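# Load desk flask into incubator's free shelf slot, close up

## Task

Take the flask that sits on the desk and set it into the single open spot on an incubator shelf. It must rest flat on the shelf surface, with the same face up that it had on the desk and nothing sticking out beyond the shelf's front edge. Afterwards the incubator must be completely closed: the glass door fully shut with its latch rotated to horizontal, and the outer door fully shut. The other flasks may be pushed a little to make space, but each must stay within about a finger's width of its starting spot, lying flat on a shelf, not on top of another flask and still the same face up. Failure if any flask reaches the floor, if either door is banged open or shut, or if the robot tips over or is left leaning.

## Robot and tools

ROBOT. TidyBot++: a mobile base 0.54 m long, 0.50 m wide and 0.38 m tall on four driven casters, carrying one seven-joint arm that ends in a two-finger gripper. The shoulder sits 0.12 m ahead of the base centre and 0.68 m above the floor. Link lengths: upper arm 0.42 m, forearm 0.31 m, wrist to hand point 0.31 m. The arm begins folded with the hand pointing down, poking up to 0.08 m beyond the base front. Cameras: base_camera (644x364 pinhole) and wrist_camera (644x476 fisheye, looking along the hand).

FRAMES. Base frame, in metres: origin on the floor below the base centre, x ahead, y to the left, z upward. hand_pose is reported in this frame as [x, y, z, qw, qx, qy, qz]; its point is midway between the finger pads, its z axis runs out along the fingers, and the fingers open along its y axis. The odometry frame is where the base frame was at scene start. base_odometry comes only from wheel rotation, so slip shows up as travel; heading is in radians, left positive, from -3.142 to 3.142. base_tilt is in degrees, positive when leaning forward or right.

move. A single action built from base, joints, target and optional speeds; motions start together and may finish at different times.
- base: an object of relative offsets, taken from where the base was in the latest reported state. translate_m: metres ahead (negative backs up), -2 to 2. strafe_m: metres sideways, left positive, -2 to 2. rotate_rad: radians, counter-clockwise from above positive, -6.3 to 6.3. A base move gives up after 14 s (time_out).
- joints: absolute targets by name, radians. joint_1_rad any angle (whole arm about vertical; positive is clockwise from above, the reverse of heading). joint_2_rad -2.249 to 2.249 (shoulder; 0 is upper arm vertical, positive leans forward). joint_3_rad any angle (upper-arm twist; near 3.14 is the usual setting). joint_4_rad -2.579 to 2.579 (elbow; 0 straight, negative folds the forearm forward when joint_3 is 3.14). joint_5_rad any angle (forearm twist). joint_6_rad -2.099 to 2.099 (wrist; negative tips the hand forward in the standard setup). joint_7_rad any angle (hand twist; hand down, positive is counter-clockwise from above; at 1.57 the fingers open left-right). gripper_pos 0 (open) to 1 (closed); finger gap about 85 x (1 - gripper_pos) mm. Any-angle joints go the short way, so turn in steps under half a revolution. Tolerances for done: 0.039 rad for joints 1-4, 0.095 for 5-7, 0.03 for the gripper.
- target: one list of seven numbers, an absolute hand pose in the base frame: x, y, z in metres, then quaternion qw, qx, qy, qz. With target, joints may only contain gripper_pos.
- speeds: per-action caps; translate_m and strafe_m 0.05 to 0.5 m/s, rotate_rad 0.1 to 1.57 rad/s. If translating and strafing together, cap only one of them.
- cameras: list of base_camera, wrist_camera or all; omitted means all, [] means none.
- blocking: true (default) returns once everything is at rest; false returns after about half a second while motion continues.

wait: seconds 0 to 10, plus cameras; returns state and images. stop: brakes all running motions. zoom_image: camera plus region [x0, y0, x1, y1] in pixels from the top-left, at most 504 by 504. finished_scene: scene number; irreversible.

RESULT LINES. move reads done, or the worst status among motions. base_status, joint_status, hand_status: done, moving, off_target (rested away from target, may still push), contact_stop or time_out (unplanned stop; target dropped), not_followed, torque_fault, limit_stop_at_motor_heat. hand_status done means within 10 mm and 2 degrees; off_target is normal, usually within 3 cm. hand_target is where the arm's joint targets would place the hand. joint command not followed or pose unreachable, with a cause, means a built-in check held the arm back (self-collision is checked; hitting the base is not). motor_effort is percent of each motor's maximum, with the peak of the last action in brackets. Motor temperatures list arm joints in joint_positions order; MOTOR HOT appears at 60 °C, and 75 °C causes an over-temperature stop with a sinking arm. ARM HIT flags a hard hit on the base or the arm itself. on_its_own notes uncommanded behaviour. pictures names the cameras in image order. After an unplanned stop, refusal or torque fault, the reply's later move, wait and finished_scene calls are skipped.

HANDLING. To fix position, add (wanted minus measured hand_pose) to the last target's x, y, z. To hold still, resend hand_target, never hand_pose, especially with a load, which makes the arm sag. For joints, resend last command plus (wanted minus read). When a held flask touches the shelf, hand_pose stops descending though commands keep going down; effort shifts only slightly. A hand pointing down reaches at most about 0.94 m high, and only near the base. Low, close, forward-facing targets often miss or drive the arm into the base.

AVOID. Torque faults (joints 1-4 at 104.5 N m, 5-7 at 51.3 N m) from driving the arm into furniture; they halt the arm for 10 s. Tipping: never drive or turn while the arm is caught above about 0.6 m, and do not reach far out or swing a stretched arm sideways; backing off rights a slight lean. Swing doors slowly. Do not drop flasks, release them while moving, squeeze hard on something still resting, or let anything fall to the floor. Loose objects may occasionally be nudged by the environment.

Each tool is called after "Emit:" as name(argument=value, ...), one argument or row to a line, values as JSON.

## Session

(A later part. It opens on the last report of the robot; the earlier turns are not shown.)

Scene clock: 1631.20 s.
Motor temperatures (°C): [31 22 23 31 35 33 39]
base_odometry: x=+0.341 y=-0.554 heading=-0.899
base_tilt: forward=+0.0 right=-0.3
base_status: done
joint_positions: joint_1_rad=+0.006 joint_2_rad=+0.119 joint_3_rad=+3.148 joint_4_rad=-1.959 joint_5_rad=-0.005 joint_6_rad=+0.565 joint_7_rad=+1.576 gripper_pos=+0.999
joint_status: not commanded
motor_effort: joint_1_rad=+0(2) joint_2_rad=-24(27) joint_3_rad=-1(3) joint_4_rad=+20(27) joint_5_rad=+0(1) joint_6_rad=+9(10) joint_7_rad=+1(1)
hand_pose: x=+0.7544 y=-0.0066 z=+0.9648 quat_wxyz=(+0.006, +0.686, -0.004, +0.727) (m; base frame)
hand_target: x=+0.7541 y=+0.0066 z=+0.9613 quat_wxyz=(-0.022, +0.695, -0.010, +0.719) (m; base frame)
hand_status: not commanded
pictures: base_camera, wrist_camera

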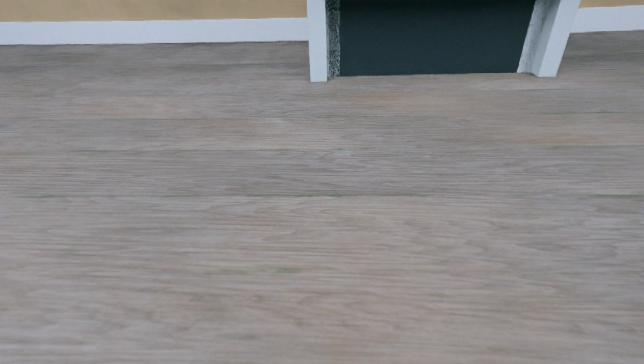

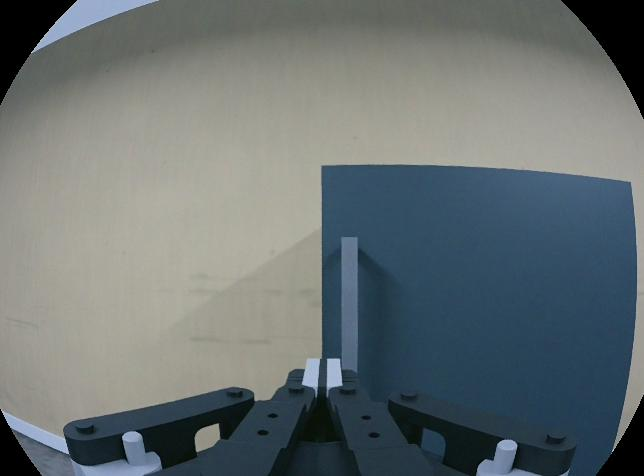

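Emit:
move(
  base={"strafe_m": 0.75, "rotate_rad": -0.6},
)

Emit:
zoom_image(
  camera="wrist_camera",
  region=[200, 130, 460, 380],
)

Scene clock: 1637.33 s.
Motor temperatures (°C): [31 22 23 31 35 33 39]
move: done
base_odometry: x=+0.928 y=-0.087 heading=-1.499
base_tilt: forward=+0.1 right=-0.3
base_status: done
joint_positions: joint_1_rad=-0.001 joint_2_rad=+0.117 joint_3_rad=+3.143 joint_4_rad=-1.959 joint_5_rad=-0.005 joint_6_rad=+0.565 joint_7_rad=+1.576 gripper_pos=+0.999
joint_status: not commanded
motor_effort: joint_1_rad=+0(4) joint_2_rad=-24(27) joint_3_rad=-1(4) joint_4_rad=+20(21) joint_5_rad=+0(1) joint_6_rad=+9(9) joint_7_rad=+1(1)
hand_pose: x=+0.7541 y=+0.0000 z=+0.9657 quat_wxyz=(+0.002, +0.686, -0.001, +0.728) (m; base frame)
hand_target: x=+0.7541 y=+0.0066 z=+0.9613 quat_wxyz=(-0.022, +0.695, -0.010, +0.719) (m; base frame)
hand_status: not commanded
pictures: base_camera, wrist_camera

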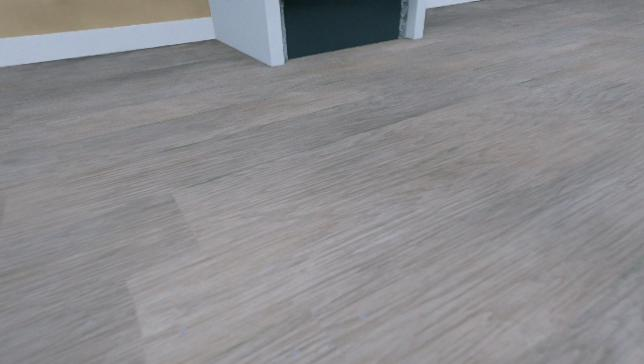

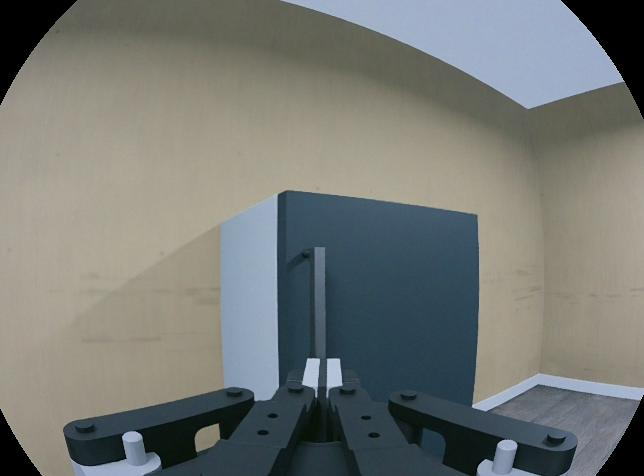

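Scaled by 1.938.

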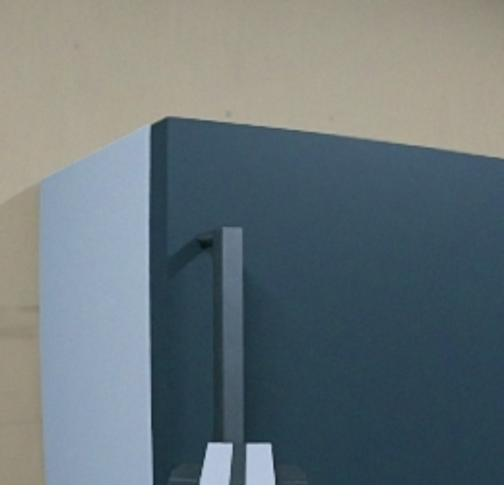

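Emit:
finished_scene(
  scene=1,
)

The scene is finished: the task was done.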